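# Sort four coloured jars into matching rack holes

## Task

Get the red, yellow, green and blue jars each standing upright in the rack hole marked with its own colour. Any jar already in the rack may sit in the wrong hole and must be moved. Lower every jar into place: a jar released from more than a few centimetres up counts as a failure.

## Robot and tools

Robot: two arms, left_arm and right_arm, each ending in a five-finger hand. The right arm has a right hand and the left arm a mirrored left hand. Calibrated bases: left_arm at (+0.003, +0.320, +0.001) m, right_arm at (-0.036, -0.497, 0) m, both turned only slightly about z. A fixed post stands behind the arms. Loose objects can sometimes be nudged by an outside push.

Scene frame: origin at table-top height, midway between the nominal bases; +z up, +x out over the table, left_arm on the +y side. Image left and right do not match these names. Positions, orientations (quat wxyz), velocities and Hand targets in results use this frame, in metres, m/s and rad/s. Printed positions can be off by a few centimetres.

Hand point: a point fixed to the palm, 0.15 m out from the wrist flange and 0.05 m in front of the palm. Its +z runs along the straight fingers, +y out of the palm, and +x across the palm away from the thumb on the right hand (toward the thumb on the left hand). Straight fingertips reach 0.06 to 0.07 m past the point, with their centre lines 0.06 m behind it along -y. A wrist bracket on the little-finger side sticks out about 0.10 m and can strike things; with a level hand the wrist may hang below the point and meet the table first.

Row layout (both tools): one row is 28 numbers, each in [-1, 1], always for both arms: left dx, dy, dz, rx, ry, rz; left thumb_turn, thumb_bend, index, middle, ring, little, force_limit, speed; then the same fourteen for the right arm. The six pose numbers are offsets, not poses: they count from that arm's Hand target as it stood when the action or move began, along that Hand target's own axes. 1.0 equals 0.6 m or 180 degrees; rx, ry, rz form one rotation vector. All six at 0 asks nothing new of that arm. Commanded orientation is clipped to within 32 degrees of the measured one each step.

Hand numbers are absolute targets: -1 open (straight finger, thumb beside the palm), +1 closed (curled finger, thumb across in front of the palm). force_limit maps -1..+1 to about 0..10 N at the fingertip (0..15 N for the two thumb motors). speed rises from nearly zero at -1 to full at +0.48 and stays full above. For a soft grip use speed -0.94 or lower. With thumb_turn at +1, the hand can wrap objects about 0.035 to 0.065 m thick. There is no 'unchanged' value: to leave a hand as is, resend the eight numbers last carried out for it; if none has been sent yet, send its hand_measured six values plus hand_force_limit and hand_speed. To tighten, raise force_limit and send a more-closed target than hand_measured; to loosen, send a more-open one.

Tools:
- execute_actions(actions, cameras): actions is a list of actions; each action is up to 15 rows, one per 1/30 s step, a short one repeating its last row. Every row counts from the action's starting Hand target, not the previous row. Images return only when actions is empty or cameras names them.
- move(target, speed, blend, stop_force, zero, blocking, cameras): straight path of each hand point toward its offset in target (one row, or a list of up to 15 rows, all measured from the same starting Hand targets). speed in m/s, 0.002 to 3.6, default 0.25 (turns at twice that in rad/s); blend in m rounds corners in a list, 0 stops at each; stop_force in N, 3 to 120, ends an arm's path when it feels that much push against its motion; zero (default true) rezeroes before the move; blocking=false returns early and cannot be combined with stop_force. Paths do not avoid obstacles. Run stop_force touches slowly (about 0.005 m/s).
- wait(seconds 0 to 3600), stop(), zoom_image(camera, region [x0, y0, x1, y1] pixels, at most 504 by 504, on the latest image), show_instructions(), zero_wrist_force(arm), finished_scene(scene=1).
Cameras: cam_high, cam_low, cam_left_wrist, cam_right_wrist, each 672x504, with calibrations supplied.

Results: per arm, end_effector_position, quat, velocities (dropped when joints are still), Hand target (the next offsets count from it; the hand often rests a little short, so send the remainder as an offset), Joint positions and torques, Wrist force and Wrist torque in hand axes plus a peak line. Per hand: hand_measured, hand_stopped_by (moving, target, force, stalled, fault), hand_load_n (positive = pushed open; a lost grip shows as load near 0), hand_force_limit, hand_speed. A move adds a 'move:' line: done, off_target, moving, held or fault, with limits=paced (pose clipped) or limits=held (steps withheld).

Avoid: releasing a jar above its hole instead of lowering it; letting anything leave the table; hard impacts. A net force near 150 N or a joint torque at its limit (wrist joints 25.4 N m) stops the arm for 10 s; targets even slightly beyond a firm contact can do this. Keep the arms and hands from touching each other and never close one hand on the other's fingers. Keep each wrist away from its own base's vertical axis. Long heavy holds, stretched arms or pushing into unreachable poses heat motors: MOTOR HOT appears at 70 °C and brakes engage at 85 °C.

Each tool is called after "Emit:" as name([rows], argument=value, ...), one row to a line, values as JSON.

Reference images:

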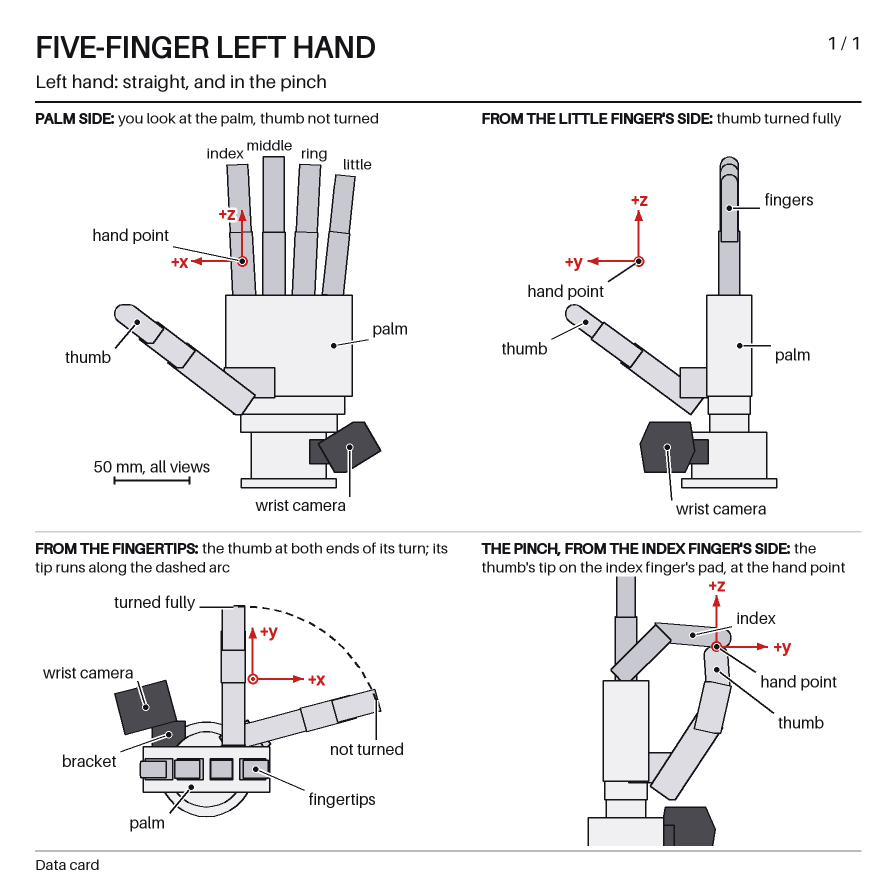

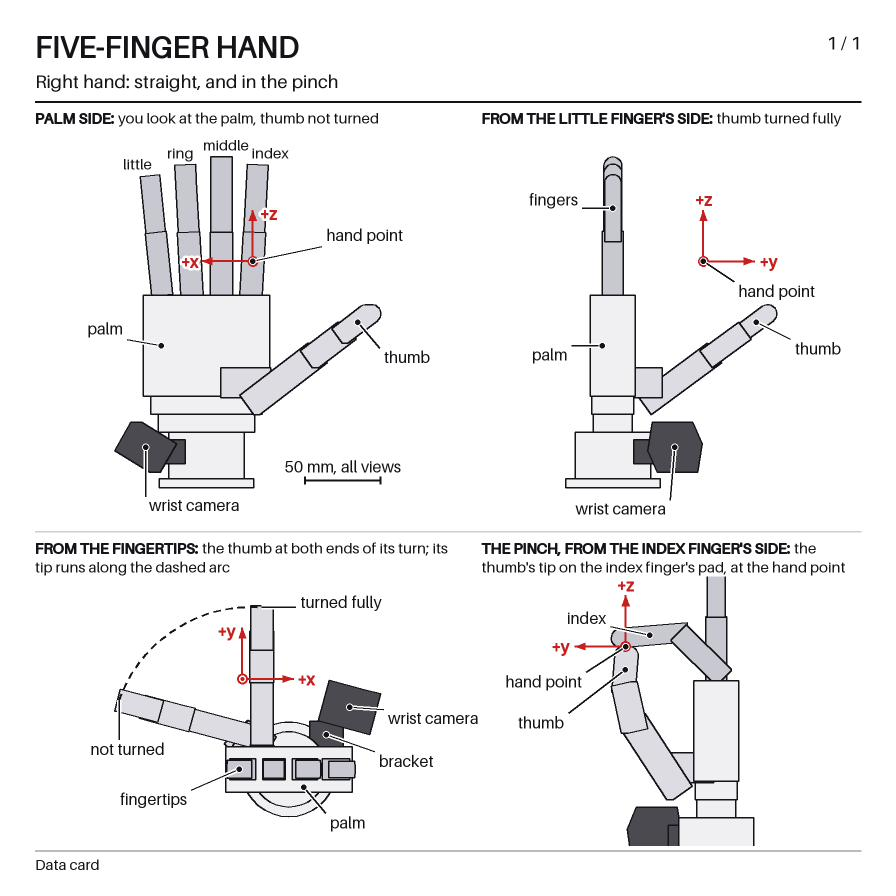

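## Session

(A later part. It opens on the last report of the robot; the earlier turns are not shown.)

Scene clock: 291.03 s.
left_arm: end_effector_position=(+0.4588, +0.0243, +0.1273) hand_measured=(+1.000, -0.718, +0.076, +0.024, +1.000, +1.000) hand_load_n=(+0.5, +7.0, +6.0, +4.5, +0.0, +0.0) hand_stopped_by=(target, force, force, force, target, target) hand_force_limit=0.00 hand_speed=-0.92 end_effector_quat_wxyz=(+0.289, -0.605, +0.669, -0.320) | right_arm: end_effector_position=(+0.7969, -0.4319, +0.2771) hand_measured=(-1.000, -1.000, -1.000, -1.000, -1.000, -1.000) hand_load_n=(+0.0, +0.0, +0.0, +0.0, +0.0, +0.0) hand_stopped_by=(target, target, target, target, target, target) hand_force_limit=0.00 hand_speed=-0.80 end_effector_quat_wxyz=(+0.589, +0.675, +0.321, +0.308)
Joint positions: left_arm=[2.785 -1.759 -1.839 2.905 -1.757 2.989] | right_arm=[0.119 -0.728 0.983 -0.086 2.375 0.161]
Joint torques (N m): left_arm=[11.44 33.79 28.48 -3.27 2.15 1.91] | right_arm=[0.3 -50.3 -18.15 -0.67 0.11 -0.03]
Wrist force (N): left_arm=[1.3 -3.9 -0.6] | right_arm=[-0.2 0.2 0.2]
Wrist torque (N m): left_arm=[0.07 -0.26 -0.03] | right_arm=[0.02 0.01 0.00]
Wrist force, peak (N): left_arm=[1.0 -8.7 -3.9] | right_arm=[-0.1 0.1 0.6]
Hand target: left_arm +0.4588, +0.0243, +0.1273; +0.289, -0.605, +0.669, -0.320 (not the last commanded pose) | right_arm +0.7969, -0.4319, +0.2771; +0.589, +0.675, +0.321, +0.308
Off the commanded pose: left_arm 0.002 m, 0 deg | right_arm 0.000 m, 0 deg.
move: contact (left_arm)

Emit:
move([
  [0,0,0,0,0,0, 1,-1,-0.1,-0.1,1,1,0.0,-0.8, 0,0,0,0,0,0,-1,-1,-1,-1,-1,-1,0,-0.8],
  [0,-0.0648,-0.0524,0,0,0, 1,-1,-0.1,-0.1,1,1,0.0,-0.8, 0,0,0,0,0,0,-1,-1,-1,-1,-1,-1,0,-0.8],
  [0.1025,-0.0648,-0.0524,0,0,0, 1,-1,-0.1,-0.1,1,1,0.0,-0.8, 0,0,0,0,0,0,-1,-1,-1,-1,-1,-1,0,-0.8],
], speed=0.1, blend=[0, 0.01, 0], cameras=["cam_left_wrist","cam_high"])

Scene clock: 304.67 s.
left_arm: end_effector_position=(+0.4525, -0.0369, +0.1773) hand_measured=(+1.000, -1.000, -0.100, -0.100, +1.000, +1.000) hand_load_n=(+0.0, +0.0, +0.0, +0.0, +0.0, +0.0) hand_stopped_by=(target, target, target, target, target, target) hand_force_limit=0.00 hand_speed=-0.80 end_effector_quat_wxyz=(+0.289, -0.605, +0.669, -0.320) | right_arm: end_effector_position=(+0.7969, -0.4319, +0.2771) hand_measured=(-1.000, -1.000, -1.000, -1.000, -1.000, -1.000) hand_load_n=(+0.0, +0.0, +0.0, +0.0, +0.0, -0.5) hand_stopped_by=(target, target, target, target, target, target) hand_force_limit=0.00 hand_speed=-0.80 end_effector_quat_wxyz=(+0.589, +0.675, +0.321, +0.308)
Joint positions: left_arm=[2.634 -1.806 -1.646 2.736 -1.872 2.889] | right_arm=[0.119 -0.728 0.983 -0.086 2.375 0.161]
Joint torques (N m): left_arm=[-12.05 18.39 32.1 -2.83 -3.24 -1.63] | right_arm=[-1.11 -50.42 -18.63 -0.6 0.21 0.29]
Wrist force (N): left_arm=[0.5 0.7 -1.5] | right_arm=[-0.1 0.1 0.2]
Wrist torque (N m): left_arm=[0.19 -0.26 -0.07] | right_arm=[0.01 0.00 0.01]
Wrist force, peak (N): left_arm=[1.3 -4.3 -0.8] | right_arm=[0.3 0.4 0.4]
Hand target: left_arm +0.4525, -0.0369, +0.1773; +0.289, -0.605, +0.669, -0.320 | right_arm +0.7969, -0.4319, +0.2771; +0.589, +0.675, +0.321, +0.308
Off the commanded pose: left_arm 0.000 m, 0 deg | right_arm 0.000 m, 0 deg.
move: done
cam_left_wrist: T_world_to_cam=[[0.62601, -0.32018, 0.71106, -0.4147], [-0.6192, -0.75836, 0.20366, 0.21022], [0.47403, -0.56778, -0.67299, -0.00349]] pos_world=[0.39142, 0.02466, 0.24971]
Images, in order (width x height): cam_high 672x504, cam_left_wrist 672x504.

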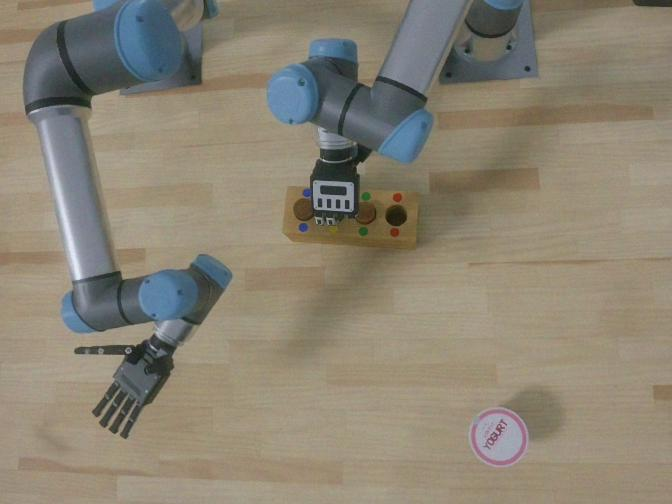

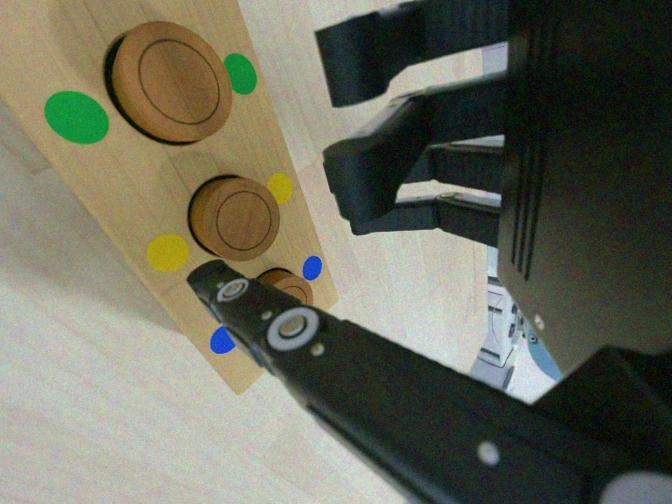

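Emit:
move([
  [0,0.0645,0.0522,0,0,0, 1,-1,-0.1,-0.1,1,1,0.0,-0.8, 0,0,0,0,0,0,-1,-1,-1,-1,-1,-1,0,-0.8],
  [0,0.0645,0.0522,0,0,0, 1,-0.5,0.5,0.5,1,1,-0.6,-0.92, 0,0,0,0,0,0,-1,-1,-1,-1,-1,-1,0,-0.8],
  [0,0.0645,0.0522,0,0,0, 1,-0.4,0.6,0.6,1,1,0.0,-0.92, 0,0,0,0,0,0,-1,-1,-1,-1,-1,-1,0,-0.8],
  [0,0,0,0,0,0, 1,-0.4,0.6,0.6,1,1,0.0,-0.92, 0,0,0,0,0,0,-1,-1,-1,-1,-1,-1,0,-0.8],
], speed=[0.05,0.05,0.05,0.06], cameras=["cam_left_wrist","cam_low"])

Scene clock: 319.10 s.
left_arm: end_effector_position=(+0.4525, -0.0369, +0.1772) hand_measured=(+1.000, -0.710, +0.062, +0.038, +1.000, +1.000) hand_load_n=(+1.0, +8.0, +4.0, +4.5, +0.0, +0.0) hand_stopped_by=(target, force, force, force, target, target) hand_force_limit=0.00 hand_speed=-0.92 end_effector_quat_wxyz=(+0.289, -0.605, +0.669, -0.320) | right_arm: end_effector_position=(+0.7969, -0.4319, +0.2771) hand_measured=(-1.000, -1.000, -1.000, -1.000, -1.000, -1.000) hand_load_n=(+0.0, +0.0, +0.0, +0.0, +0.0, +0.0) hand_stopped_by=(target, target, target, target, target, target) hand_force_limit=0.00 hand_speed=-0.80 end_effector_quat_wxyz=(+0.589, +0.675, +0.321, +0.308)
Joint positions: left_arm=[2.634 -1.807 -1.646 2.736 -1.872 2.889] | right_arm=[0.119 -0.728 0.983 -0.086 2.375 0.161]
Joint torques (N m): left_arm=[-11.44 39.18 32.52 -2.58 -1.31 -1.26] | right_arm=[0.23 -49.34 -17.51 -0.28 0.34 0.01]
Wrist force (N): left_arm=[0.9 2.3 -0.6] | right_arm=[-0.1 0.2 0.4]
Wrist torque (N m): left_arm=[0.19 -0.30 -0.08] | right_arm=[0.01 -0.01 0.00]
Wrist force, peak (N): left_arm=[0.0 -3.5 2.2] | right_arm=[0.0 0.0 0.6]
Hand target: left_arm +0.4525, -0.0369, +0.1773; +0.289, -0.605, +0.669, -0.320 | right_arm +0.7969, -0.4319, +0.2771; +0.589, +0.675, +0.321, +0.308
Off the commanded pose: left_arm 0.000 m, 0 deg | right_arm 0.000 m, 0 deg.
move: done
cam_left_wrist: T_world_to_cam=[[0.62599, -0.32036, 0.71099, -0.4146], [-0.6193, -0.7583, 0.20359, 0.21029], [0.47392, -0.56777, -0.67308, -0.00349]] pos_world=[0.39142, 0.02466, 0.24961]
Images, in order (width x height): cam_low 672x504, cam_left_wrist 672x504.

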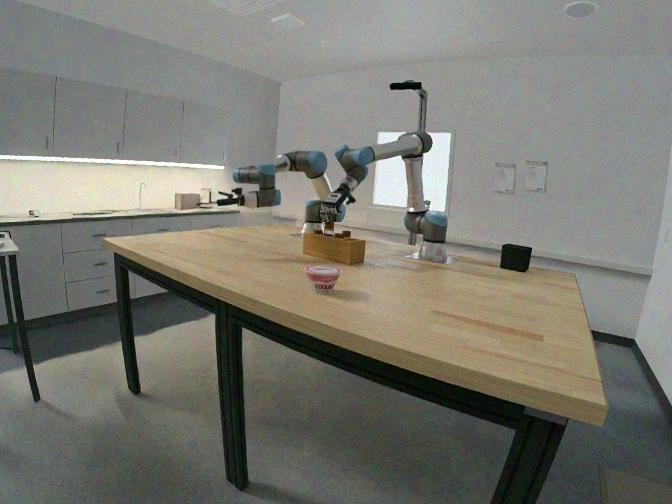

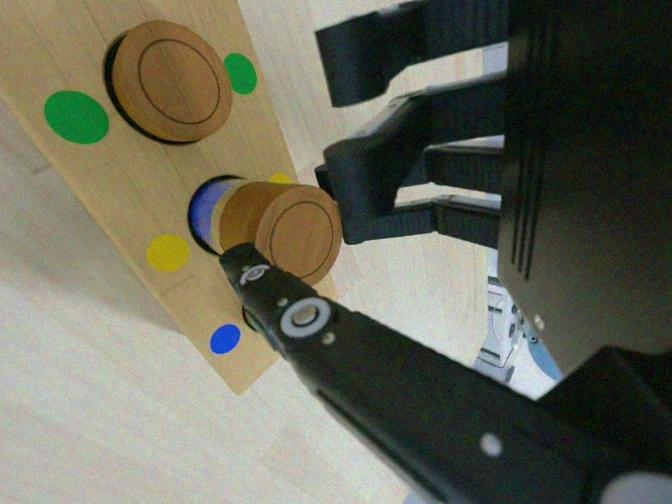

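Emit:
move([
  [0,0.0645,0.0522,0,0,0, 1,-0.4,0.6,0.6,1,1,0.0,-0.92, 0,0,0,0,0,0,-1,-1,-1,-1,-1,-1,0,-0.8],
  [0,0.0645,0.0522,0,0,0, 1,-1,-0.1,-0.1,1,1,0.0,-0.8, 0,0,0,0,0,0,-1,-1,-1,-1,-1,-1,0,-0.8],
  [0,0,0,0,0,0, 1,-1,-0.1,-0.1,1,1,0.0,-0.8, 0,0,0,0,0,0,-1,-1,-1,-1,-1,-1,0,-0.8],
  [0.1045,0,0,0,0,0, 1,-1,-0.1,-0.1,1,1,0.0,-0.8, 0,0,0,0,0,0,-1,-1,-1,-1,-1,-1,0,-0.8],
], speed=[0.04,0.04,0.1,0.12], blend=[0,0,0.01,0], cameras=["cam_left_wrist"])

Scene clock: 330.50 s.
left_arm: end_effector_position=(+0.4461, -0.0992, +0.1773) hand_measured=(+1.000, -1.000, -0.100, -0.100, +1.000, +1.000) hand_load_n=(+0.0, +0.0, +0.0, +0.0, +0.0, +0.0) hand_stopped_by=(target, target, target, target, target, target) hand_force_limit=0.00 hand_speed=-0.80 end_effector_quat_wxyz=(+0.289, -0.605, +0.669, -0.320) | right_arm: end_effector_position=(+0.7969, -0.4319, +0.2771) hand_measured=(-1.000, -1.000, -1.000, -1.000, -1.000, -1.000) hand_load_n=(+0.0, +0.0, +0.0, +0.0, +0.0, +0.0) hand_stopped_by=(target, target, target, target, target, target) hand_force_limit=0.00 hand_speed=-0.80 end_effector_quat_wxyz=(+0.589, +0.675, +0.321, +0.308)
Joint positions: left_arm=[2.503 -1.915 -1.508 2.674 -1.969 2.795] | right_arm=[0.119 -0.728 0.983 -0.086 2.375 0.161]
Joint torques (N m): left_arm=[-10.57 23.12 32.08 -2.83 -3.31 -1.6] | right_arm=[0.35 -50.54 -17.94 -0.47 -0.08 -0.17]
Wrist force (N): left_arm=[0.9 0.8 -1.5] | right_arm=[-0.1 0.0 0.2]
Wrist torque (N m): left_arm=[0.19 -0.33 -0.06] | right_arm=[0.00 0.00 0.00]
Wrist force, peak (N): left_arm=[0.2 -4.4 -0.9] | right_arm=[0.1 0.2 0.5]
Hand target: left_arm +0.4461, -0.0993, +0.1773; +0.289, -0.605, +0.669, -0.320 | right_arm +0.7969, -0.4319, +0.2771; +0.589, +0.675, +0.321, +0.308
Off the commanded pose: left_arm 0.000 m, 0 deg | right_arm 0.000 m, 0 deg.
move: done
cam_left_wrist: T_world_to_cam=[[0.62601, -0.32018, 0.71106, -0.43073], [-0.6192, -0.75836, 0.20366, 0.15899], [0.47403, -0.56778, -0.67299, -0.03593]] pos_world=[0.38512, -0.03774, 0.24971]

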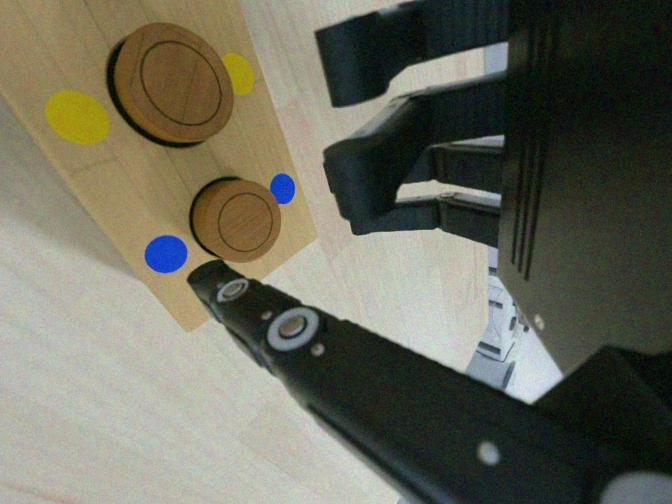

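Emit:
move([
  [0,0.0645,0.0522,0,0,0, 1,-1,-0.1,-0.1,1,1,0.0,-0.8, 0,0,0,0,0,0,-1,-1,-1,-1,-1,-1,0,-0.8],
  [0,0.0645,0.0522,0,0,0, 1,-0.5,0.5,0.5,1,1,-0.6,-0.92, 0,0,0,0,0,0,-1,-1,-1,-1,-1,-1,0,-0.8],
  [0,0.0645,0.0522,0,0,0, 1,-0.4,0.6,0.6,1,1,0.0,-0.92, 0,0,0,0,0,0,-1,-1,-1,-1,-1,-1,0,-0.8],
  [0,-0.1101,-0.0891,0,0,0, 1,-0.4,0.6,0.6,1,1,0.0,-0.92, 0,0,0,0,0,0,-1,-1,-1,-1,-1,-1,0,-0.8],
], speed=[0.05,0.05,0.05,0.07], cameras=["cam_left_wrist","cam_low"])

Scene clock: 343.03 s.
left_arm: end_effector_position=(+0.4459, -0.0993, +0.2623) hand_measured=(+1.000, -0.714, +0.054, +0.046, +1.000, +1.000) hand_load_n=(+1.0, +7.5, +3.5, +4.5, +0.0, +0.0) hand_stopped_by=(target, force, force, force, target, target) hand_force_limit=0.00 hand_speed=-0.92 end_effector_quat_wxyz=(+0.289, -0.605, +0.669, -0.320) | right_arm: end_effector_position=(+0.7969, -0.4319, +0.2771) hand_measured=(-1.000, -1.000, -1.000, -1.000, -1.000, -1.000) hand_load_n=(+0.0, +0.0, +0.0, +0.0, +0.0, +0.0) hand_stopped_by=(target, target, target, target, target, target) hand_force_limit=0.00 hand_speed=-0.80 end_effector_quat_wxyz=(+0.589, +0.675, +0.321, +0.308)
Joint positions: left_arm=[2.503 -1.879 -1.336 2.466 -1.97 2.795] | right_arm=[0.119 -0.728 0.983 -0.086 2.375 0.161]
Joint torques (N m): left_arm=[-11.49 38.75 33.44 -2.8 -3.17 -1.66] | right_arm=[-0.6 -50.49 -16.63 -0.48 0.15 0.14]
Wrist force (N): left_arm=[0.7 1.9 -0.7] | right_arm=[-0.1 0.2 0.2]
Wrist torque (N m): left_arm=[0.23 -0.29 -0.08] | right_arm=[0.02 0.00 0.00]
Wrist force, peak (N): left_arm=[0.0 -2.3 1.5] | right_arm=[0.2 0.0 0.5]
Hand target: left_arm +0.4459, -0.0993, +0.2623; +0.289, -0.605, +0.669, -0.320 | right_arm +0.7969, -0.4319, +0.2771; +0.589, +0.675, +0.321, +0.308
Off the commanded pose: left_arm 0.000 m, 0 deg | right_arm 0.000 m, 0 deg.
move: done
cam_left_wrist: T_world_to_cam=[[0.62596, -0.32023, 0.71107, -0.49104], [-0.61925, -0.75834, 0.20361, 0.14159], [0.47403, -0.56778, -0.67299, 0.02137]] pos_world=[0.38492, -0.03774, 0.33471]
Images, in order (width x height): cam_low 672x504, cam_left_wrist 672x504.

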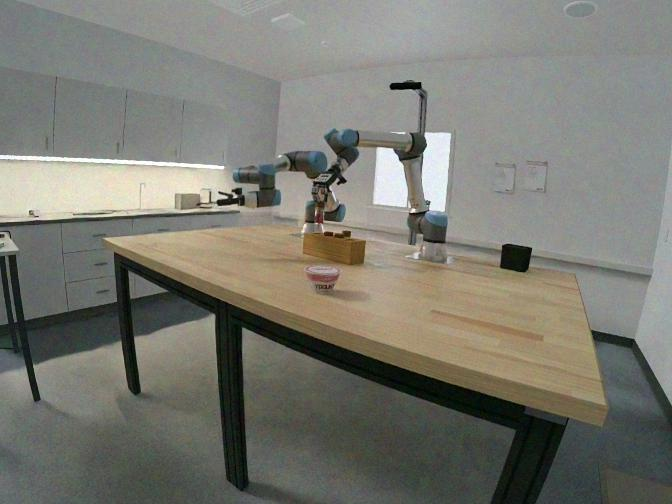

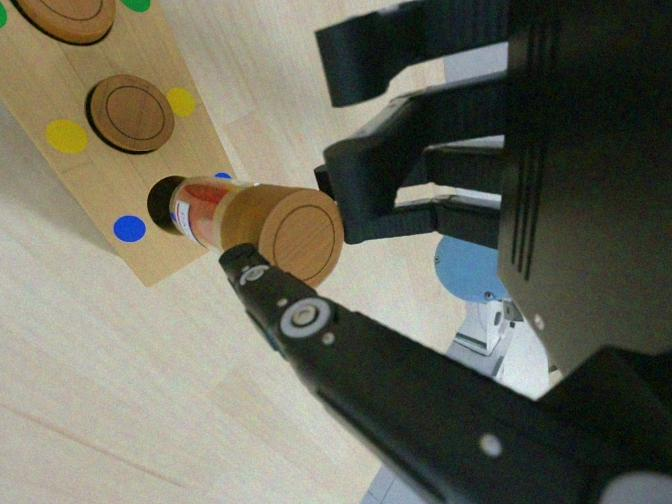

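Emit:
move(target=[-0.315,0,0,0,0,0, 1,-0.4,0.6,0.6,1,1,0.0,-0.92, 0,0,0,0,0,0,-1,-1,-1,-1,-1,-1,0,-0.8], speed=0.15, cameras=["cam_left_wrist","cam_high"])

Emit:
zoom_image(camera="cam_left_wrist", region=[50, 80, 350, 330])

Scene clock: 352.57 s.
left_arm: end_effector_position=(+0.4651, +0.0887, +0.2623) hand_measured=(+1.000, -0.714, +0.054, +0.046, +1.000, +1.000) hand_load_n=(+1.0, +7.5, +3.5, +4.0, +0.0, +0.0) hand_stopped_by=(target, force, force, force, target, target) hand_force_limit=0.00 hand_speed=-0.92 end_effector_quat_wxyz=(+0.289, -0.605, +0.669, -0.320) | right_arm: end_effector_position=(+0.7969, -0.4319, +0.2771) hand_measured=(-1.000, -1.000, -1.000, -1.000, -1.000, -1.000) hand_load_n=(+0.0, +0.0, +0.0, +0.0, +0.0, +0.0) hand_stopped_by=(target, target, target, target, target, target) hand_force_limit=0.00 hand_speed=-0.80 end_effector_quat_wxyz=(+0.589, +0.675, +0.321, +0.308)
Joint positions: left_arm=[2.968 -1.586 -1.668 2.576 -1.615 3.106] | right_arm=[0.119 -0.728 0.983 -0.086 2.375 0.161]
Joint torques (N m): left_arm=[12.1 30.78 11.48 2.16 2.47 1.7] | right_arm=[-1.01 -51.58 -17.67 -0.55 0.13 0.01]
Wrist force (N): left_arm=[0.6 1.6 -0.6] | right_arm=[0.1 -0.1 0.3]
Wrist torque (N m): left_arm=[0.20 -0.27 -0.21] | right_arm=[-0.03 -0.02 0.01]
Wrist force, peak (N): left_arm=[1.6 2.0 -0.7] | right_arm=[-0.1 0.2 0.6]
Hand target: left_arm +0.4651, +0.0887, +0.2623; +0.289, -0.605, +0.669, -0.320 | right_arm +0.7969, -0.4319, +0.2771; +0.589, +0.675, +0.321, +0.308
Off the commanded pose: left_arm 0.000 m, 0 deg | right_arm 0.000 m, 0 deg.
move: done
cam_left_wrist: T_world_to_cam=[[0.62603, -0.32027, 0.711, -0.44279], [-0.61918, -0.7584, 0.20357, 0.29598], [0.47402, -0.56767, -0.67309, 0.11908]] pos_world=[0.40402, 0.15026, 0.33471]
Images, in order (width x height): cam_high 672x504, cam_left_wrist 672x504.

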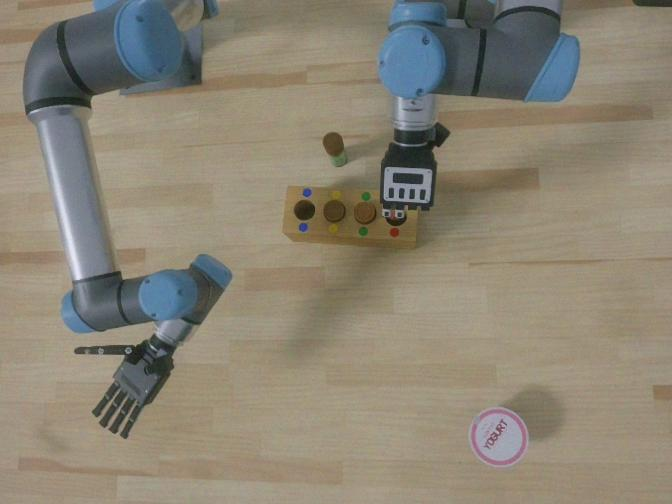

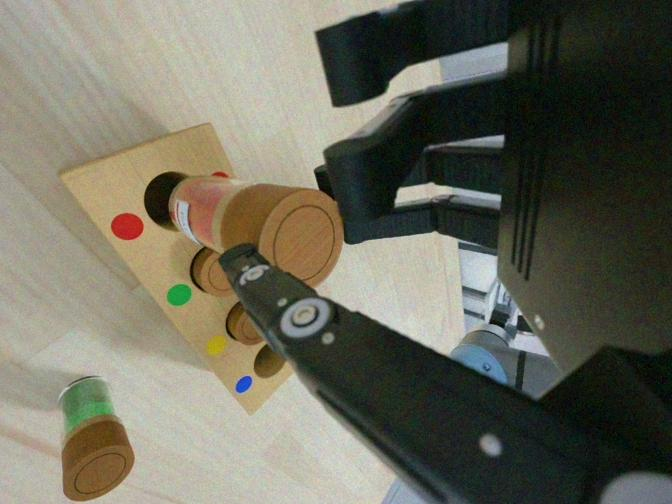

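Scaled by 1.680 from the camera's image (finer frame: 960x720).

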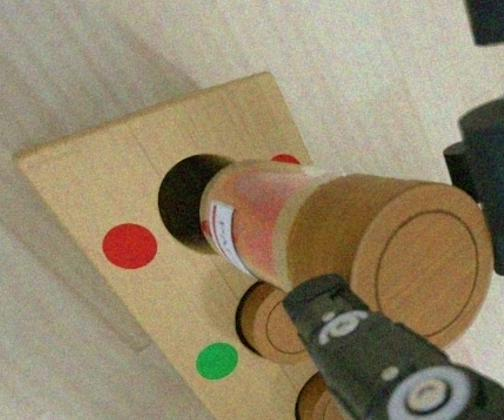

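Emit:
move(target=[-0.0017,0.1694,0.1371,0,0,0, 1,-0.4,0.6,0.6,1,1,0.0,-0.92, 0,0,0,0,0,0,-1,-1,-1,-1,-1,-1,0,-0.8], speed=0.06, stop_force=5)

Scene clock: 366.67 s.
left_arm: end_effector_position=(+0.4655, +0.0897, +0.1316) hand_measured=(+1.000, -0.714, +0.054, +0.046, +1.000, +1.000) hand_load_n=(-1.5, +7.0, +4.0, +6.5, +0.5, +0.0) hand_stopped_by=(target, force, force, force, target, target) hand_force_limit=0.00 hand_speed=-0.92 end_effector_quat_wxyz=(+0.289, -0.605, +0.669, -0.320) | right_arm: end_effector_position=(+0.7969, -0.4319, +0.2771) hand_measured=(-1.000, -1.000, -1.000, -1.000, -1.000, -1.000) hand_load_n=(+0.0, +0.0, +0.0, +0.0, +0.0, +0.0) hand_stopped_by=(target, target, target, target, target, target) hand_force_limit=0.00 hand_speed=-0.80 end_effector_quat_wxyz=(+0.589, +0.675, +0.321, +0.308)
Joint positions: left_arm=[2.971 -1.674 -1.923 2.919 -1.613 3.108] | right_arm=[0.119 -0.728 0.983 -0.086 2.375 0.161]
Joint torques (N m): left_arm=[9.04 11.92 8.03 1.47 3.29 1.36] | right_arm=[0.01 -51.36 -18.57 -0.72 0.23 0.15]
Wrist force (N): left_arm=[-2.4 -1.7 0.3] | right_arm=[0.0 0.2 0.3]
Wrist torque (N m): left_arm=[0.05 -0.17 -0.14] | right_arm=[0.01 -0.01 0.01]
Wrist force, peak (N): left_arm=[-2.5 -1.9 0.4] | right_arm=[0.0 0.1 0.6]
Hand target: left_arm +0.4655, +0.0897, +0.1316; +0.289, -0.605, +0.669, -0.320 | right_arm +0.7969, -0.4319, +0.2771; +0.589, +0.675, +0.321, +0.308
Off the commanded pose: left_arm 0.000 m, 0 deg | right_arm 0.000 m, 0 deg.
move: done

Emit:
move([
  [-0.0022,-0.001,0.0013,0,0,0, 1,-0.4,0.6,0.6,1,1,0.0,-0.92, 0,0,0,0,0,0,-1,-1,-1,-1,-1,-1,0,-0.8],
  [-0.0022,0.0068,0.0076,0,0,0, 1,-0.4,0.6,0.6,1,1,0.0,-0.92, 0,0,0,0,0,0,-1,-1,-1,-1,-1,-1,0,-0.8],
], speed=0.01, stop_force=3)

Scene clock: 373.27 s.
left_arm: end_effector_position=(+0.4657, +0.0901, +0.1314) hand_measured=(+1.000, -0.714, +0.054, +0.046, +1.000, +1.000) hand_load_n=(+0.0, +7.0, +4.0, +6.0, +0.5, +0.0) hand_stopped_by=(target, force, force, force, target, target) hand_force_limit=0.00 hand_speed=-0.92 end_effector_quat_wxyz=(+0.289, -0.605, +0.669, -0.320) | right_arm: end_effector_position=(+0.7969, -0.4319, +0.2771) hand_measured=(-1.000, -1.000, -1.000, -1.000, -1.000, -1.000) hand_load_n=(+0.0, +0.0, +0.0, +0.0, +0.0, +0.0) hand_stopped_by=(target, target, target, target, target, target) hand_force_limit=0.00 hand_speed=-0.80 end_effector_quat_wxyz=(+0.589, +0.675, +0.321, +0.308)
Joint positions: left_arm=[2.972 -1.675 -1.923 2.919 -1.612 3.109] | right_arm=[0.119 -0.728 0.983 -0.086 2.375 0.161]
Joint torques (N m): left_arm=[-13.14 32.38 9.31 1.82 -2.37 -1.72] | right_arm=[0.98 -50.77 -17.39 -0.48 0.17 0.13]
Wrist force (N): left_arm=[-1.1 0.7 0.7] | right_arm=[0.1 0.3 0.2]
Wrist torque (N m): left_arm=[0.15 -0.23 -0.12] | right_arm=[0.04 -0.02 0.02]
Wrist force, peak (N): left_arm=[-2.6 -1.8 0.3] | right_arm=[0.0 0.3 0.5]
Hand target: left_arm +0.4657, +0.0901, +0.1314; +0.289, -0.605, +0.669, -0.320 (not the last commanded pose) | right_arm +0.7969, -0.4319, +0.2771; +0.589, +0.675, +0.321, +0.308
Off the commanded pose: left_arm 0.006 m, 0 deg | right_arm 0.000 m, 0 deg.
move: contact (left_arm); path passed 0 of 2 targets

Emit:
move(target=[-0.0015,0.0074,0.0068,0,0,0, 1,-0.4,0.6,0.6,1,1,0.0,-0.92, 0,0,0,0,0,0,-1,-1,-1,-1,-1,-1,0,-0.8], speed=0.01, stop_force=3)

Scene clock: 377.60 s.
left_arm: end_effector_position=(+0.4660, +0.0907, +0.1269) hand_measured=(+1.000, -0.714, +0.054, +0.046, +1.000, +1.000) hand_load_n=(+0.0, +7.5, +3.5, +4.5, +0.0, +0.0) hand_stopped_by=(target, force, force, force, target, target) hand_force_limit=0.00 hand_speed=-0.92 end_effector_quat_wxyz=(+0.289, -0.605, +0.669, -0.320) | right_arm: end_effector_position=(+0.7969, -0.4319, +0.2771) hand_measured=(-1.000, -1.000, -1.000, -1.000, -1.000, -1.000) hand_load_n=(+0.0, +0.0, +0.0, +0.0, +0.0, +0.0) hand_stopped_by=(target, target, target, target, target, target) hand_force_limit=0.00 hand_speed=-0.80 end_effector_quat_wxyz=(+0.589, +0.675, +0.321, +0.308)
Joint positions: left_arm=[2.974 -1.68 -1.931 2.931 -1.61 3.11] | right_arm=[0.119 -0.728 0.983 -0.086 2.375 0.161]
Joint torques (N m): left_arm=[-11.92 31.51 30.65 -2.6 -2.59 -1.56] | right_arm=[-0.3 -51.35 -16.94 -0.57 0.14 0.35]
Wrist force (N): left_arm=[-0.1 -0.7 -1.5] | right_arm=[0.2 0.1 0.3]
Wrist torque (N m): left_arm=[0.08 -0.28 -0.17] | right_arm=[0.00 -0.05 0.02]
Wrist force, peak (N): left_arm=[-0.1 -5.7 -4.4] | right_arm=[-0.1 0.1 0.5]
Hand target: left_arm +0.4660, +0.0907, +0.1269; +0.289, -0.605, +0.669, -0.320 (not the last commanded pose) | right_arm +0.7969, -0.4319, +0.2771; +0.589, +0.675, +0.321, +0.308
Off the commanded pose: left_arm 0.002 m, 0 deg | right_arm 0.000 m, 0 deg.
move: contact (left_arm)

Emit:
move([
  [0,0,0,0,0,0, 1,-1,-0.1,-0.1,1,1,0.0,-0.8, 0,0,0,0,0,0,-1,-1,-1,-1,-1,-1,0,-0.8],
  [0,-0.0648,-0.0524,0,0,0, 1,-1,-0.1,-0.1,1,1,0.0,-0.8, 0,0,0,0,0,0,-1,-1,-1,-1,-1,-1,0,-0.8],
  [0.2123,-0.0643,-0.053,0,0,0, 1,-1,-0.1,-0.1,1,1,0.0,-0.8, 0,0,0,0,0,0,-1,-1,-1,-1,-1,-1,0,-0.8],
  [0.2123,0,-0.001,0,0,0, 1,-1,-0.1,-0.1,1,1,0.0,-0.8, 0,0,0,0,0,0,-1,-1,-1,-1,-1,-1,0,-0.8],
], speed=[0.1,0.1,0.15,0.06], blend=[0,0.01,0,0], cameras=["cam_left_wrist"])

Emit:
move([
  [0,0,0,0,0,0, 1,-0.5,0.5,0.5,1,1,-0.6,-0.92, 0,0,0,0,0,0,-1,-1,-1,-1,-1,-1,0,-0.8],
  [0,0,0,0,0,0, 1,-0.4,0.6,0.6,1,1,0.0,-0.92, 0,0,0,0,0,0,-1,-1,-1,-1,-1,-1,0,-0.8],
  [0,-0.1683,-0.1362,0,0,0, 1,-0.4,0.6,0.6,1,1,0.0,-0.92, 0,0,0,0,0,0,-1,-1,-1,-1,-1,-1,0,-0.8],
], speed=[0.05,0.05,0.08], cameras=["cam_left_wrist"])

Scene clock: 395.03 s.
left_arm: end_effector_position=(+0.4526, -0.0360, +0.1274) hand_measured=(+1.000, -1.000, -0.100, -0.100, +1.000, +1.000) hand_load_n=(+0.0, +0.0, +0.0, +0.0, +0.0, +0.5) hand_stopped_by=(target, target, target, target, target, target) hand_force_limit=0.00 hand_speed=-0.80 end_effector_quat_wxyz=(+0.289, -0.605, +0.669, -0.320) | right_arm: end_effector_position=(+0.7969, -0.4319, +0.2771) hand_measured=(-1.000, -1.000, -1.000, -1.000, -1.000, -1.000) hand_load_n=(+0.0, +0.0, +0.0, +0.0, +0.0, +0.0) hand_stopped_by=(target, target, target, target, target, target) hand_force_limit=0.00 hand_speed=-0.80 end_effector_quat_wxyz=(+0.589, +0.675, +0.321, +0.308)
Joint positions: left_arm=[2.636 -1.848 -1.728 2.86 -1.87 2.89] | right_arm=[0.119 -0.728 0.983 -0.086 2.375 0.161]
Joint torques (N m): left_arm=[-4.5 19.4 8.81 2.06 -1.27 0.64] | right_arm=[0.93 -50.5 -17.68 -0.65 0.07 0.21]
Wrist force (N): left_arm=[1.0 0.7 -1.4] | right_arm=[0.0 0.0 0.3]
Wrist torque (N m): left_arm=[0.19 -0.34 -0.05] | right_arm=[-0.01 -0.01 0.00]
Wrist force, peak (N): left_arm=[0.5 -1.3 -2.5] | right_arm=[0.1 -0.1 0.6]
Hand target: left_arm +0.4526, -0.0360, +0.1273; +0.289, -0.605, +0.669, -0.320 | right_arm +0.7969, -0.4319, +0.2771; +0.589, +0.675, +0.321, +0.308
Off the commanded pose: left_arm 0.000 m, 0 deg | right_arm 0.000 m, 0 deg.
move: done
cam_left_wrist: T_world_to_cam=[[0.62618, -0.32019, 0.7109, -0.37909], [-0.61917, -0.75835, 0.20383, 0.22114], [0.47384, -0.5678, -0.67311, -0.03656]] pos_world=[0.39162, 0.02556, 0.19981]

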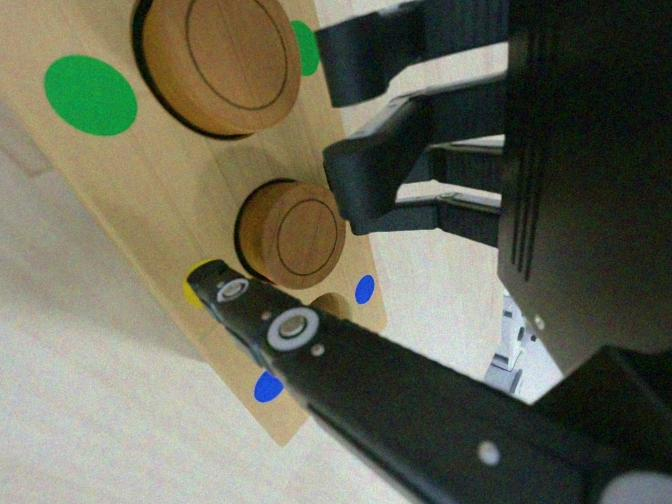

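Scene clock: 400.13 s.
left_arm: end_effector_position=(+0.4524, -0.0359, +0.2571) hand_measured=(+1.000, -0.718, +0.062, +0.046, +1.000, +1.000) hand_load_n=(+0.5, +8.5, +4.5, +4.5, +0.0, +0.0) hand_stopped_by=(target, force, force, force, target, target) hand_force_limit=0.00 hand_speed=-0.92 end_effector_quat_wxyz=(+0.289, -0.605, +0.669, -0.320) | right_arm: end_effector_position=(+0.7969, -0.4319, +0.2771) hand_measured=(-1.000, -1.000, -1.000, -1.000, -1.000, -1.000) hand_load_n=(+0.5, +0.0, +0.0, +0.0, +0.0, +0.0) hand_stopped_by=(target, target, target, target, target, target) hand_force_limit=0.00 hand_speed=-0.80 end_effector_quat_wxyz=(+0.589, +0.675, +0.321, +0.308)
Joint positions: left_arm=[2.636 -1.765 -1.488 2.537 -1.87 2.89] | right_arm=[0.119 -0.728 0.983 -0.086 2.375 0.161]
Joint torques (N m): left_arm=[-12.06 37.75 33.17 -2.79 -3.09 -1.66] | right_arm=[1.45 -51.79 -17.19 -0.5 0.2 0.24]
Wrist force (N): left_arm=[0.7 1.6 -0.4] | right_arm=[-0.2 0.3 0.3]
Wrist torque (N m): left_arm=[0.18 -0.29 -0.08] | right_arm=[0.02 0.02 0.00]
Wrist force, peak (N): left_arm=[0.3 -0.4 2.8] | right_arm=[-0.3 0.2 0.5]
Hand target: left_arm +0.4524, -0.0359, +0.2572; +0.289, -0.605, +0.669, -0.320 | right_arm +0.7969, -0.4319, +0.2771; +0.589, +0.675, +0.321, +0.308
Off the commanded pose: left_arm 0.000 m, 0 deg | right_arm 0.000 m, 0 deg.
move: done
cam_left_wrist: T_world_to_cam=[[0.62614, -0.32023, 0.71091, -0.47112], [-0.61921, -0.75833, 0.20378, 0.19468], [0.47384, -0.5678, -0.67311, 0.0509]] pos_world=[0.39142, 0.02566, 0.32951]

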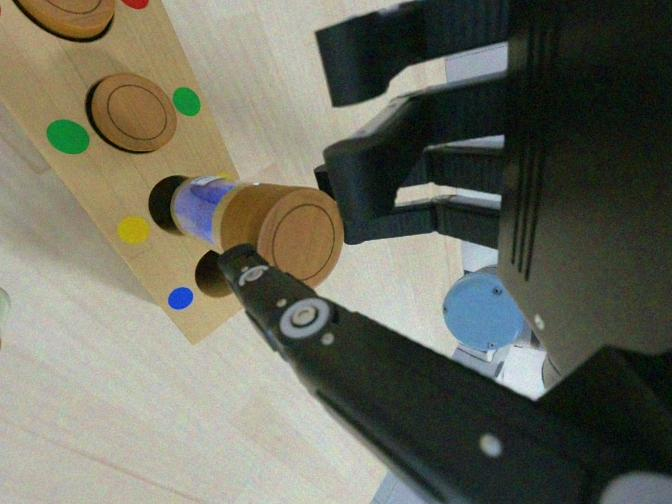

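Emit:
move(target=[0.1052,0,0,0,0,0, 1,-0.4,0.6,0.6,1,1,0.0,-0.92, 0,0,0,0,0,0,-1,-1,-1,-1,-1,-1,0,-0.8], speed=0.12, cameras=["cam_left_wrist"])

Emit:
move(target=[0,0.1628,0.1318,0,0,0, 1,-0.4,0.6,0.6,1,1,0.0,-0.92, 0,0,0,0,0,0,-1,-1,-1,-1,-1,-1,0,-0.8], speed=0.06, stop_force=5)

Scene clock: 407.40 s.
left_arm: end_effector_position=(+0.4460, -0.0987, +0.2572) hand_measured=(+1.000, -0.718, +0.062, +0.046, +1.000, +1.000) hand_load_n=(+0.5, +8.5, +4.0, +4.5, +0.0, +0.0) hand_stopped_by=(target, force, force, force, target, target) hand_force_limit=0.00 hand_speed=-0.92 end_effector_quat_wxyz=(+0.289, -0.605, +0.669, -0.320) | right_arm: end_effector_position=(+0.7969, -0.4319, +0.2771) hand_measured=(-1.000, -1.000, -1.000, -1.000, -1.000, -1.000) hand_load_n=(+0.0, +0.0, +0.0, +0.0, +0.0, +0.0) hand_stopped_by=(target, target, target, target, target, target) hand_force_limit=0.00 hand_speed=-0.80 end_effector_quat_wxyz=(+0.589, +0.675, +0.321, +0.308)
Joint positions: left_arm=[2.504 -1.879 -1.349 2.479 -1.968 2.796] | right_arm=[0.119 -0.728 0.983 -0.086 2.375 0.161]
Joint torques (N m): left_arm=[-11.88 22.24 32.3 -2.77 -3.29 -1.62] | right_arm=[-0.26 -51.93 -16.63 -0.79 0.23 0.25]
Wrist force (N): left_arm=[0.8 1.7 -0.6] | right_arm=[0.1 0.3 0.5]
Wrist torque (N m): left_arm=[0.19 -0.31 -0.07] | right_arm=[0.01 -0.02 0.01]
Wrist force, peak (N): left_arm=[1.7 2.1 -0.6] | right_arm=[0.1 0.0 0.6]
Hand target: left_arm +0.4460, -0.0987, +0.2572; +0.289, -0.605, +0.669, -0.320 | right_arm +0.7969, -0.4319, +0.2771; +0.589, +0.675, +0.321, +0.308
Off the commanded pose: left_arm 0.000 m, 0 deg | right_arm 0.000 m, 0 deg.
move: done
cam_left_wrist: T_world_to_cam=[[0.62614, -0.32023, 0.71091, -0.4873], [-0.61921, -0.75833, 0.20378, 0.14308], [0.47384, -0.5678, -0.67311, 0.01834]] pos_world=[0.38502, -0.03714, 0.32961]

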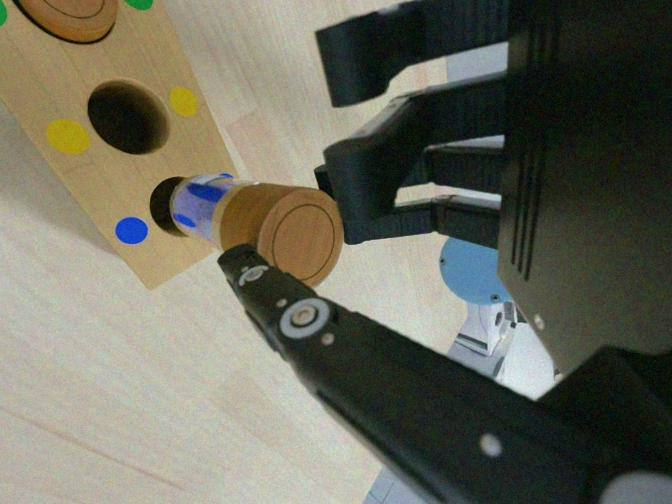

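Scene clock: 410.50 s.
left_arm: end_effector_position=(+0.4463, -0.0988, +0.1315) hand_measured=(+1.000, -0.718, +0.062, +0.046, +1.000, +1.000) hand_load_n=(+1.5, +7.5, +5.0, +5.0, +0.0, +0.0) hand_stopped_by=(target, force, force, force, target, target) hand_force_limit=0.00 hand_speed=-0.92 end_effector_quat_wxyz=(+0.289, -0.605, +0.669, -0.320) | right_arm: end_effector_position=(+0.7969, -0.4319, +0.2771) hand_measured=(-1.000, -1.000, -1.000, -1.000, -1.000, -1.000) hand_load_n=(+0.0, +0.0, +0.0, +0.0, +0.0, +0.0) hand_stopped_by=(target, target, target, target, target, target) hand_force_limit=0.00 hand_speed=-0.80 end_effector_quat_wxyz=(+0.589, +0.675, +0.321, +0.308)
Joint positions: left_arm=[2.504 -1.95 -1.583 2.784 -1.968 2.796] | right_arm=[0.119 -0.728 0.983 -0.086 2.375 0.161]
Joint torques (N m): left_arm=[11.62 23.16 8.34 1.15 1.92 1.91] | right_arm=[0.12 -50.55 -15.94 -0.8 0.18 0.06]
Wrist force (N): left_arm=[1.7 -0.9 0.4] | right_arm=[0.0 0.1 0.3]
Wrist torque (N m): left_arm=[0.12 -0.31 -0.10] | right_arm=[0.00 -0.02 0.01]
Wrist force, peak (N): left_arm=[1.1 2.1 -0.6] | right_arm=[-0.3 0.2 0.5]
Hand target: left_arm +0.4463, -0.0988, +0.1315; +0.289, -0.605, +0.669, -0.320 | right_arm +0.7969, -0.4319, +0.2771; +0.589, +0.675, +0.321, +0.308
Off the commanded pose: left_arm 0.000 m, 0 deg | right_arm 0.000 m, 0 deg.
move: done

Good; seat it with a small correction (+x, outward).

Emit:
move(target=[0.0008,0.0072,0.0070,0,0,0, 1,-0.4,0.6,0.6,1,1,0.0,-0.92, 0,0,0,0,0,0,-1,-1,-1,-1,-1,-1,0,-0.8], speed=0.01, stop_force=3)

Scene clock: 414.97 s.
left_arm: end_effector_position=(+0.4467, -0.0991, +0.1270) hand_measured=(+1.000, -0.718, +0.062, +0.046, +1.000, +1.000) hand_load_n=(+0.5, +8.5, +4.5, +4.5, +0.0, +0.0) hand_stopped_by=(target, force, force, force, target, target) hand_force_limit=0.00 hand_speed=-0.92 end_effector_quat_wxyz=(+0.289, -0.605, +0.669, -0.320) | right_arm: end_effector_position=(+0.7969, -0.4319, +0.2771) hand_measured=(-1.000, -1.000, -1.000, -1.000, -1.000, -1.000) hand_load_n=(+0.0, +0.0, +0.0, +0.0, +0.0, +0.0) hand_stopped_by=(target, target, target, target, target, target) hand_force_limit=0.00 hand_speed=-0.80 end_effector_quat_wxyz=(+0.589, +0.675, +0.321, +0.308)
Joint positions: left_arm=[2.504 -1.955 -1.587 2.794 -1.968 2.796] | right_arm=[0.119 -0.728 0.983 -0.086 2.375 0.161]
Joint torques (N m): left_arm=[6.43 41.63 29.56 -3.02 2.11 1.71] | right_arm=[0.12 -51.21 -14.75 -0.71 0.22 0.4]
Wrist force (N): left_arm=[0.9 -2.1 -2.6] | right_arm=[-0.1 0.2 0.3]
Wrist torque (N m): left_arm=[0.11 -0.33 -0.06] | right_arm=[0.02 0.01 0.00]
Wrist force, peak (N): left_arm=[0.9 -6.5 -4.8] | right_arm=[-0.1 0.2 0.6]
Hand target: left_arm +0.4467, -0.0991, +0.1270; +0.289, -0.605, +0.669, -0.320 (not the last commanded pose) | right_arm +0.7969, -0.4319, +0.2771; +0.589, +0.675, +0.321, +0.308
Off the commanded pose: left_arm 0.001 m, 0 deg | right_arm 0.000 m, 0 deg.
move: contact (left_arm)

Emit:
move([
  [0,0,0,0,0,0, 1,-1,-0.1,-0.1,1,1,0.0,-0.8, 0,0,0,0,0,0,-1,-1,-1,-1,-1,-1,0,-0.8],
  [0,-0.0648,-0.0524,0,0,0, 1,-1,-0.1,-0.1,1,1,0.0,-0.8, 0,0,0,0,0,0,-1,-1,-1,-1,-1,-1,0,-0.8],
  [-0.2103,-0.0643,-0.053,0,0,0, 1,-1,-0.1,-0.1,1,1,0.0,-0.8, 0,0,0,0,0,0,-1,-1,-1,-1,-1,-1,0,-0.8],
  [-0.2103,-0.0002,-0.0011,0,0,0, 1,-1,-0.1,-0.1,1,1,0.0,-0.8, 0,0,0,0,0,0,-1,-1,-1,-1,-1,-1,0,-0.8],
], speed=[0.1,0.1,0.15,0.06], blend=[0,0.01,0,0], cameras=["cam_left_wrist"])

Emit:
move([
  [0,0,0,0,0,0, 1,-0.5,0.5,0.5,1,1,-0.6,-0.92, 0,0,0,0,0,0,-1,-1,-1,-1,-1,-1,0,-0.8],
  [0,0,0,0,0,0, 1,-0.4,0.6,0.6,1,1,0.0,-0.92, 0,0,0,0,0,0,-1,-1,-1,-1,-1,-1,0,-0.8],
  [0,-0.1683,-0.1362,0,0,0, 1,-0.4,0.6,0.6,1,1,0.0,-0.92, 0,0,0,0,0,0,-1,-1,-1,-1,-1,-1,0,-0.8],
], speed=[0.05,0.05,0.08], cameras=["cam_left_wrist"])

Scene clock: 427.77 s.
left_arm: end_effector_position=(+0.4590, +0.0265, +0.1276) hand_measured=(+1.000, -1.000, -0.100, -0.100, +1.000, +1.000) hand_load_n=(+0.0, +0.0, +0.0, +0.0, +0.0, +0.0) hand_stopped_by=(target, target, target, target, target, target) hand_force_limit=0.00 hand_speed=-0.80 end_effector_quat_wxyz=(+0.289, -0.605, +0.669, -0.320) | right_arm: end_effector_position=(+0.7969, -0.4319, +0.2771) hand_measured=(-1.000, -1.000, -1.000, -1.000, -1.000, -1.000) hand_load_n=(+0.0, +0.0, +0.0, +0.0, +0.0, +0.0) hand_stopped_by=(target, target, target, target, target, target) hand_force_limit=0.00 hand_speed=-0.80 end_effector_quat_wxyz=(+0.589, +0.675, +0.321, +0.308)
Joint positions: left_arm=[2.791 -1.756 -1.841 2.905 -1.752 2.993] | right_arm=[0.119 -0.728 0.983 -0.086 2.375 0.161]
Joint torques (N m): left_arm=[10.35 14.9 9.47 2.09 2.28 1.76] | right_arm=[-0.77 -49.51 -16.43 -0.59 0.22 0.17]
Wrist force (N): left_arm=[0.7 0.5 -1.4] | right_arm=[-0.1 0.1 0.2]
Wrist torque (N m): left_arm=[0.19 -0.29 -0.20] | right_arm=[0.02 0.00 0.00]
Wrist force, peak (N): left_arm=[0.8 -2.5 -2.8] | right_arm=[-0.2 0.3 0.6]
Hand target: left_arm +0.4590, +0.0265, +0.1275; +0.289, -0.605, +0.669, -0.320 | right_arm +0.7969, -0.4319, +0.2771; +0.589, +0.675, +0.321, +0.308
Off the commanded pose: left_arm 0.000 m, 0 deg | right_arm 0.000 m, 0 deg.
move: done
cam_left_wrist: T_world_to_cam=[[0.62622, -0.32022, 0.71085, -0.36323], [-0.61919, -0.75831, 0.20387, 0.27245], [0.47376, -0.56782, -0.67314, -0.00393]] pos_world=[0.39802, 0.08806, 0.20001]

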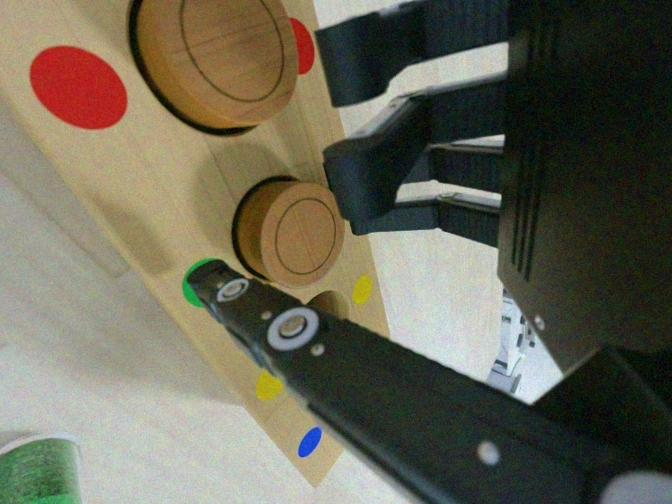

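Scene clock: 432.90 s.
left_arm: end_effector_position=(+0.4588, +0.0265, +0.2573) hand_measured=(+1.000, -0.718, +0.062, +0.046, +1.000, +1.000) hand_load_n=(+1.0, +8.5, +3.5, +5.0, +0.0, +0.0) hand_stopped_by=(target, force, force, force, target, target) hand_force_limit=0.00 hand_speed=-0.92 end_effector_quat_wxyz=(+0.289, -0.605, +0.669, -0.320) | right_arm: end_effector_position=(+0.7969, -0.4319, +0.2771) hand_measured=(-1.000, -1.000, -1.000, -1.000, -1.000, -1.000) hand_load_n=(+0.5, +0.5, +0.0, +0.0, +0.0, +0.0) hand_stopped_by=(target, target, target, target, target, target) hand_force_limit=0.00 hand_speed=-0.80 end_effector_quat_wxyz=(+0.589, +0.675, +0.321, +0.308)
Joint positions: left_arm=[2.791 -1.667 -1.597 2.572 -1.752 2.993] | right_arm=[0.119 -0.728 0.983 -0.086 2.375 0.161]
Joint torques (N m): left_arm=[-11.58 33.5 33.66 -2.77 -1.23 -1.56] | right_arm=[0.1 -51.36 -15.84 -0.56 0.18 0.05]
Wrist force (N): left_arm=[0.8 1.6 -0.6] | right_arm=[-0.1 0.2 0.2]
Wrist torque (N m): left_arm=[0.18 -0.30 -0.21] | right_arm=[0.02 0.00 0.01]
Wrist force, peak (N): left_arm=[-0.7 0.6 2.8] | right_arm=[0.0 0.4 0.5]
Hand target: left_arm +0.4588, +0.0265, +0.2574; +0.289, -0.605, +0.669, -0.320 | right_arm +0.7969, -0.4319, +0.2771; +0.589, +0.675, +0.321, +0.308
Off the commanded pose: left_arm 0.000 m, 0 deg | right_arm 0.000 m, 0 deg.
move: done
cam_left_wrist: T_world_to_cam=[[0.62618, -0.32022, 0.71088, -0.45537], [-0.61925, -0.75826, 0.2039, 0.24588], [0.47374, -0.56789, -0.67311, 0.08355]] pos_world=[0.39782, 0.08806, 0.32981]

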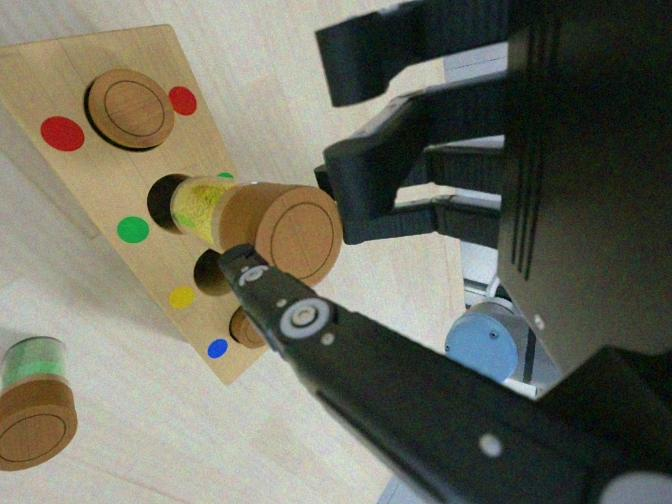

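Emit:
move(target=[0.1044,-0.0003,0.0004,0,0,0, 1,-0.4,0.6,0.6,1,1,0.0,-0.92, 0,0,0,0,0,0,-1,-1,-1,-1,-1,-1,0,-0.8], speed=0.12, cameras=["cam_left_wrist"])

Emit:
move(target=[0,0.1628,0.1318,0,0,0, 1,-0.4,0.6,0.6,1,1,0.0,-0.92, 0,0,0,0,0,0,-1,-1,-1,-1,-1,-1,0,-0.8], speed=0.06, stop_force=5)

Emit:
move(target=[0.0,0.0072,0.0070,0,0,0, 1,-0.4,0.6,0.6,1,1,0.0,-0.92, 0,0,0,0,0,0,-1,-1,-1,-1,-1,-1,0,-0.8], speed=0.01, stop_force=3)

Scene clock: 439.40 s.
left_arm: end_effector_position=(+0.4528, -0.0358, +0.2574) hand_measured=(+1.000, -0.718, +0.062, +0.046, +1.000, +1.000) hand_load_n=(+1.0, +8.5, +4.0, +5.0, +0.0, +0.0) hand_stopped_by=(target, force, force, force, target, target) hand_force_limit=0.00 hand_speed=-0.92 end_effector_quat_wxyz=(+0.289, -0.605, +0.669, -0.320) | right_arm: end_effector_position=(+0.7969, -0.4319, +0.2771) hand_measured=(-1.000, -1.000, -1.000, -1.000, -1.000, -1.000) hand_load_n=(+0.0, +0.0, +0.0, +0.0, +0.0, +0.0) hand_stopped_by=(target, target, target, target, target, target) hand_force_limit=0.00 hand_speed=-0.80 end_effector_quat_wxyz=(+0.589, +0.675, +0.321, +0.308)
Joint positions: left_arm=[2.637 -1.766 -1.487 2.536 -1.87 2.891] | right_arm=[0.119 -0.728 0.983 -0.086 2.375 0.161]
Joint torques (N m): left_arm=[-12.06 16.98 34.68 -2.62 -3 -1.58] | right_arm=[1.16 -51.28 -15.98 -0.63 0.19 0.06]
Wrist force (N): left_arm=[0.8 1.4 -0.5] | right_arm=[-0.1 0.2 0.3]
Wrist torque (N m): left_arm=[0.14 -0.31 -0.06] | right_arm=[0.01 0.01 0.00]
Wrist force, peak (N): left_arm=[1.5 1.7 -0.5] | right_arm=[0.1 0.3 0.6]
Hand target: left_arm +0.4528, -0.0359, +0.2574; +0.289, -0.605, +0.669, -0.320 | right_arm +0.7969, -0.4319, +0.2771; +0.589, +0.675, +0.321, +0.308
Off the commanded pose: left_arm 0.000 m, 0 deg | right_arm 0.000 m, 0 deg.
move: done
cam_left_wrist: T_world_to_cam=[[0.6262, -0.3202, 0.71088, -0.47157], [-0.61923, -0.75827, 0.20392, 0.1949], [0.47374, -0.56789, -0.67311, 0.05101]] pos_world=[0.39182, 0.02576, 0.32981]

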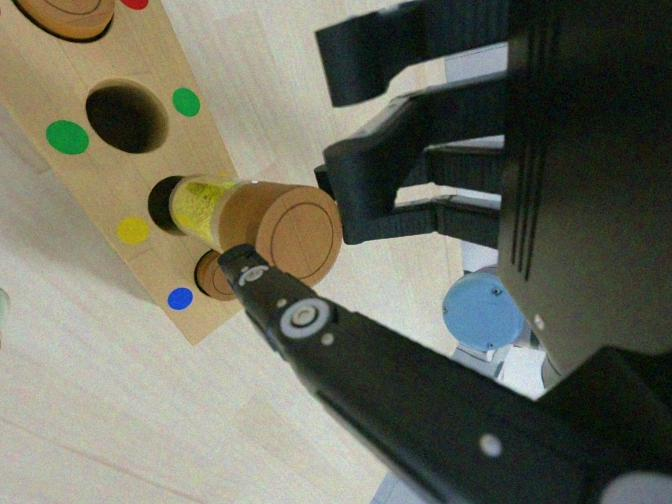

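Scene clock: 442.50 s.
left_arm: end_effector_position=(+0.4530, -0.0359, +0.1317) hand_measured=(+1.000, -0.718, +0.062, +0.046, +1.000, +1.000) hand_load_n=(+1.5, +8.5, +4.0, +5.5, +0.0, +0.0) hand_stopped_by=(target, force, force, force, target, target) hand_force_limit=0.00 hand_speed=-0.92 end_effector_quat_wxyz=(+0.289, -0.605, +0.669, -0.320) | right_arm: end_effector_position=(+0.7969, -0.4319, +0.2771) hand_measured=(-1.000, -1.000, -1.000, -1.000, -1.000, -1.000) hand_load_n=(+0.0, +0.0, +0.0, +0.0, +0.0, +0.0) hand_stopped_by=(target, target, target, target, target, target) hand_force_limit=0.00 hand_speed=-0.80 end_effector_quat_wxyz=(+0.589, +0.675, +0.321, +0.308)
Joint positions: left_arm=[2.637 -1.844 -1.721 2.849 -1.869 2.891] | right_arm=[0.119 -0.728 0.983 -0.086 2.375 0.161]
Joint torques (N m): left_arm=[11.48 19.55 9.32 1.82 1.98 1.81] | right_arm=[0.38 -51.5 -15.46 -0.78 0.15 0.42]
Wrist force (N): left_arm=[1.6 1.2 -0.5] | right_arm=[0.1 0.3 0.4]
Wrist torque (N m): left_arm=[0.16 -0.36 -0.07] | right_arm=[0.03 -0.04 0.02]
Wrist force, peak (N): left_arm=[1.0 2.0 -0.8] | right_arm=[-0.1 0.3 0.5]
Hand target: left_arm +0.4530, -0.0359, +0.1317; +0.289, -0.605, +0.669, -0.320 | right_arm +0.7969, -0.4319, +0.2771; +0.589, +0.675, +0.321, +0.308
Off the commanded pose: left_arm 0.000 m, 0 deg | right_arm 0.000 m, 0 deg.
move: done

Scene clock: 444.13 s.
left_arm: end_effector_position=(+0.4534, -0.0359, +0.1272) hand_measured=(+1.000, -0.718, +0.062, +0.046, +1.000, +1.000) hand_load_n=(+1.0, +8.0, +4.0, +5.5, +0.0, +0.0) hand_stopped_by=(target, force, force, force, target, target) hand_force_limit=0.00 hand_speed=-0.92 end_effector_quat_wxyz=(+0.289, -0.605, +0.669, -0.320) | right_arm: end_effector_position=(+0.7969, -0.4319, +0.2771) hand_measured=(-1.000, -1.000, -1.000, -1.000, -1.000, -1.000) hand_load_n=(+0.0, +0.0, +0.0, +0.0, +0.0, +0.0) hand_stopped_by=(target, target, target, target, target, target) hand_force_limit=0.00 hand_speed=-0.80 end_effector_quat_wxyz=(+0.589, +0.675, +0.321, +0.308)
Joint positions: left_arm=[2.638 -1.85 -1.727 2.86 -1.869 2.891] | right_arm=[0.119 -0.728 0.983 -0.086 2.375 0.161]
Joint torques (N m): left_arm=[0.05 37.93 30.27 -2.68 0.97 0.67] | right_arm=[-1.01 -50.72 -16.47 -0.52 0.16 0.25]
Wrist force (N): left_arm=[1.2 -0.7 -2.4] | right_arm=[0.0 0.1 0.3]
Wrist torque (N m): left_arm=[0.11 -0.36 -0.09] | right_arm=[0.00 -0.01 0.00]
Wrist force, peak (N): left_arm=[1.1 -5.5 -5.2] | right_arm=[-0.2 0.0 0.6]
Hand target: left_arm +0.4534, -0.0359, +0.1272; +0.289, -0.605, +0.669, -0.320 (not the last commanded pose) | right_arm +0.7969, -0.4319, +0.2771; +0.589, +0.675, +0.321, +0.308
Off the commanded pose: left_arm 0.002 m, 0 deg | right_arm 0.000 m, 0 deg.
move: contact (left_arm)


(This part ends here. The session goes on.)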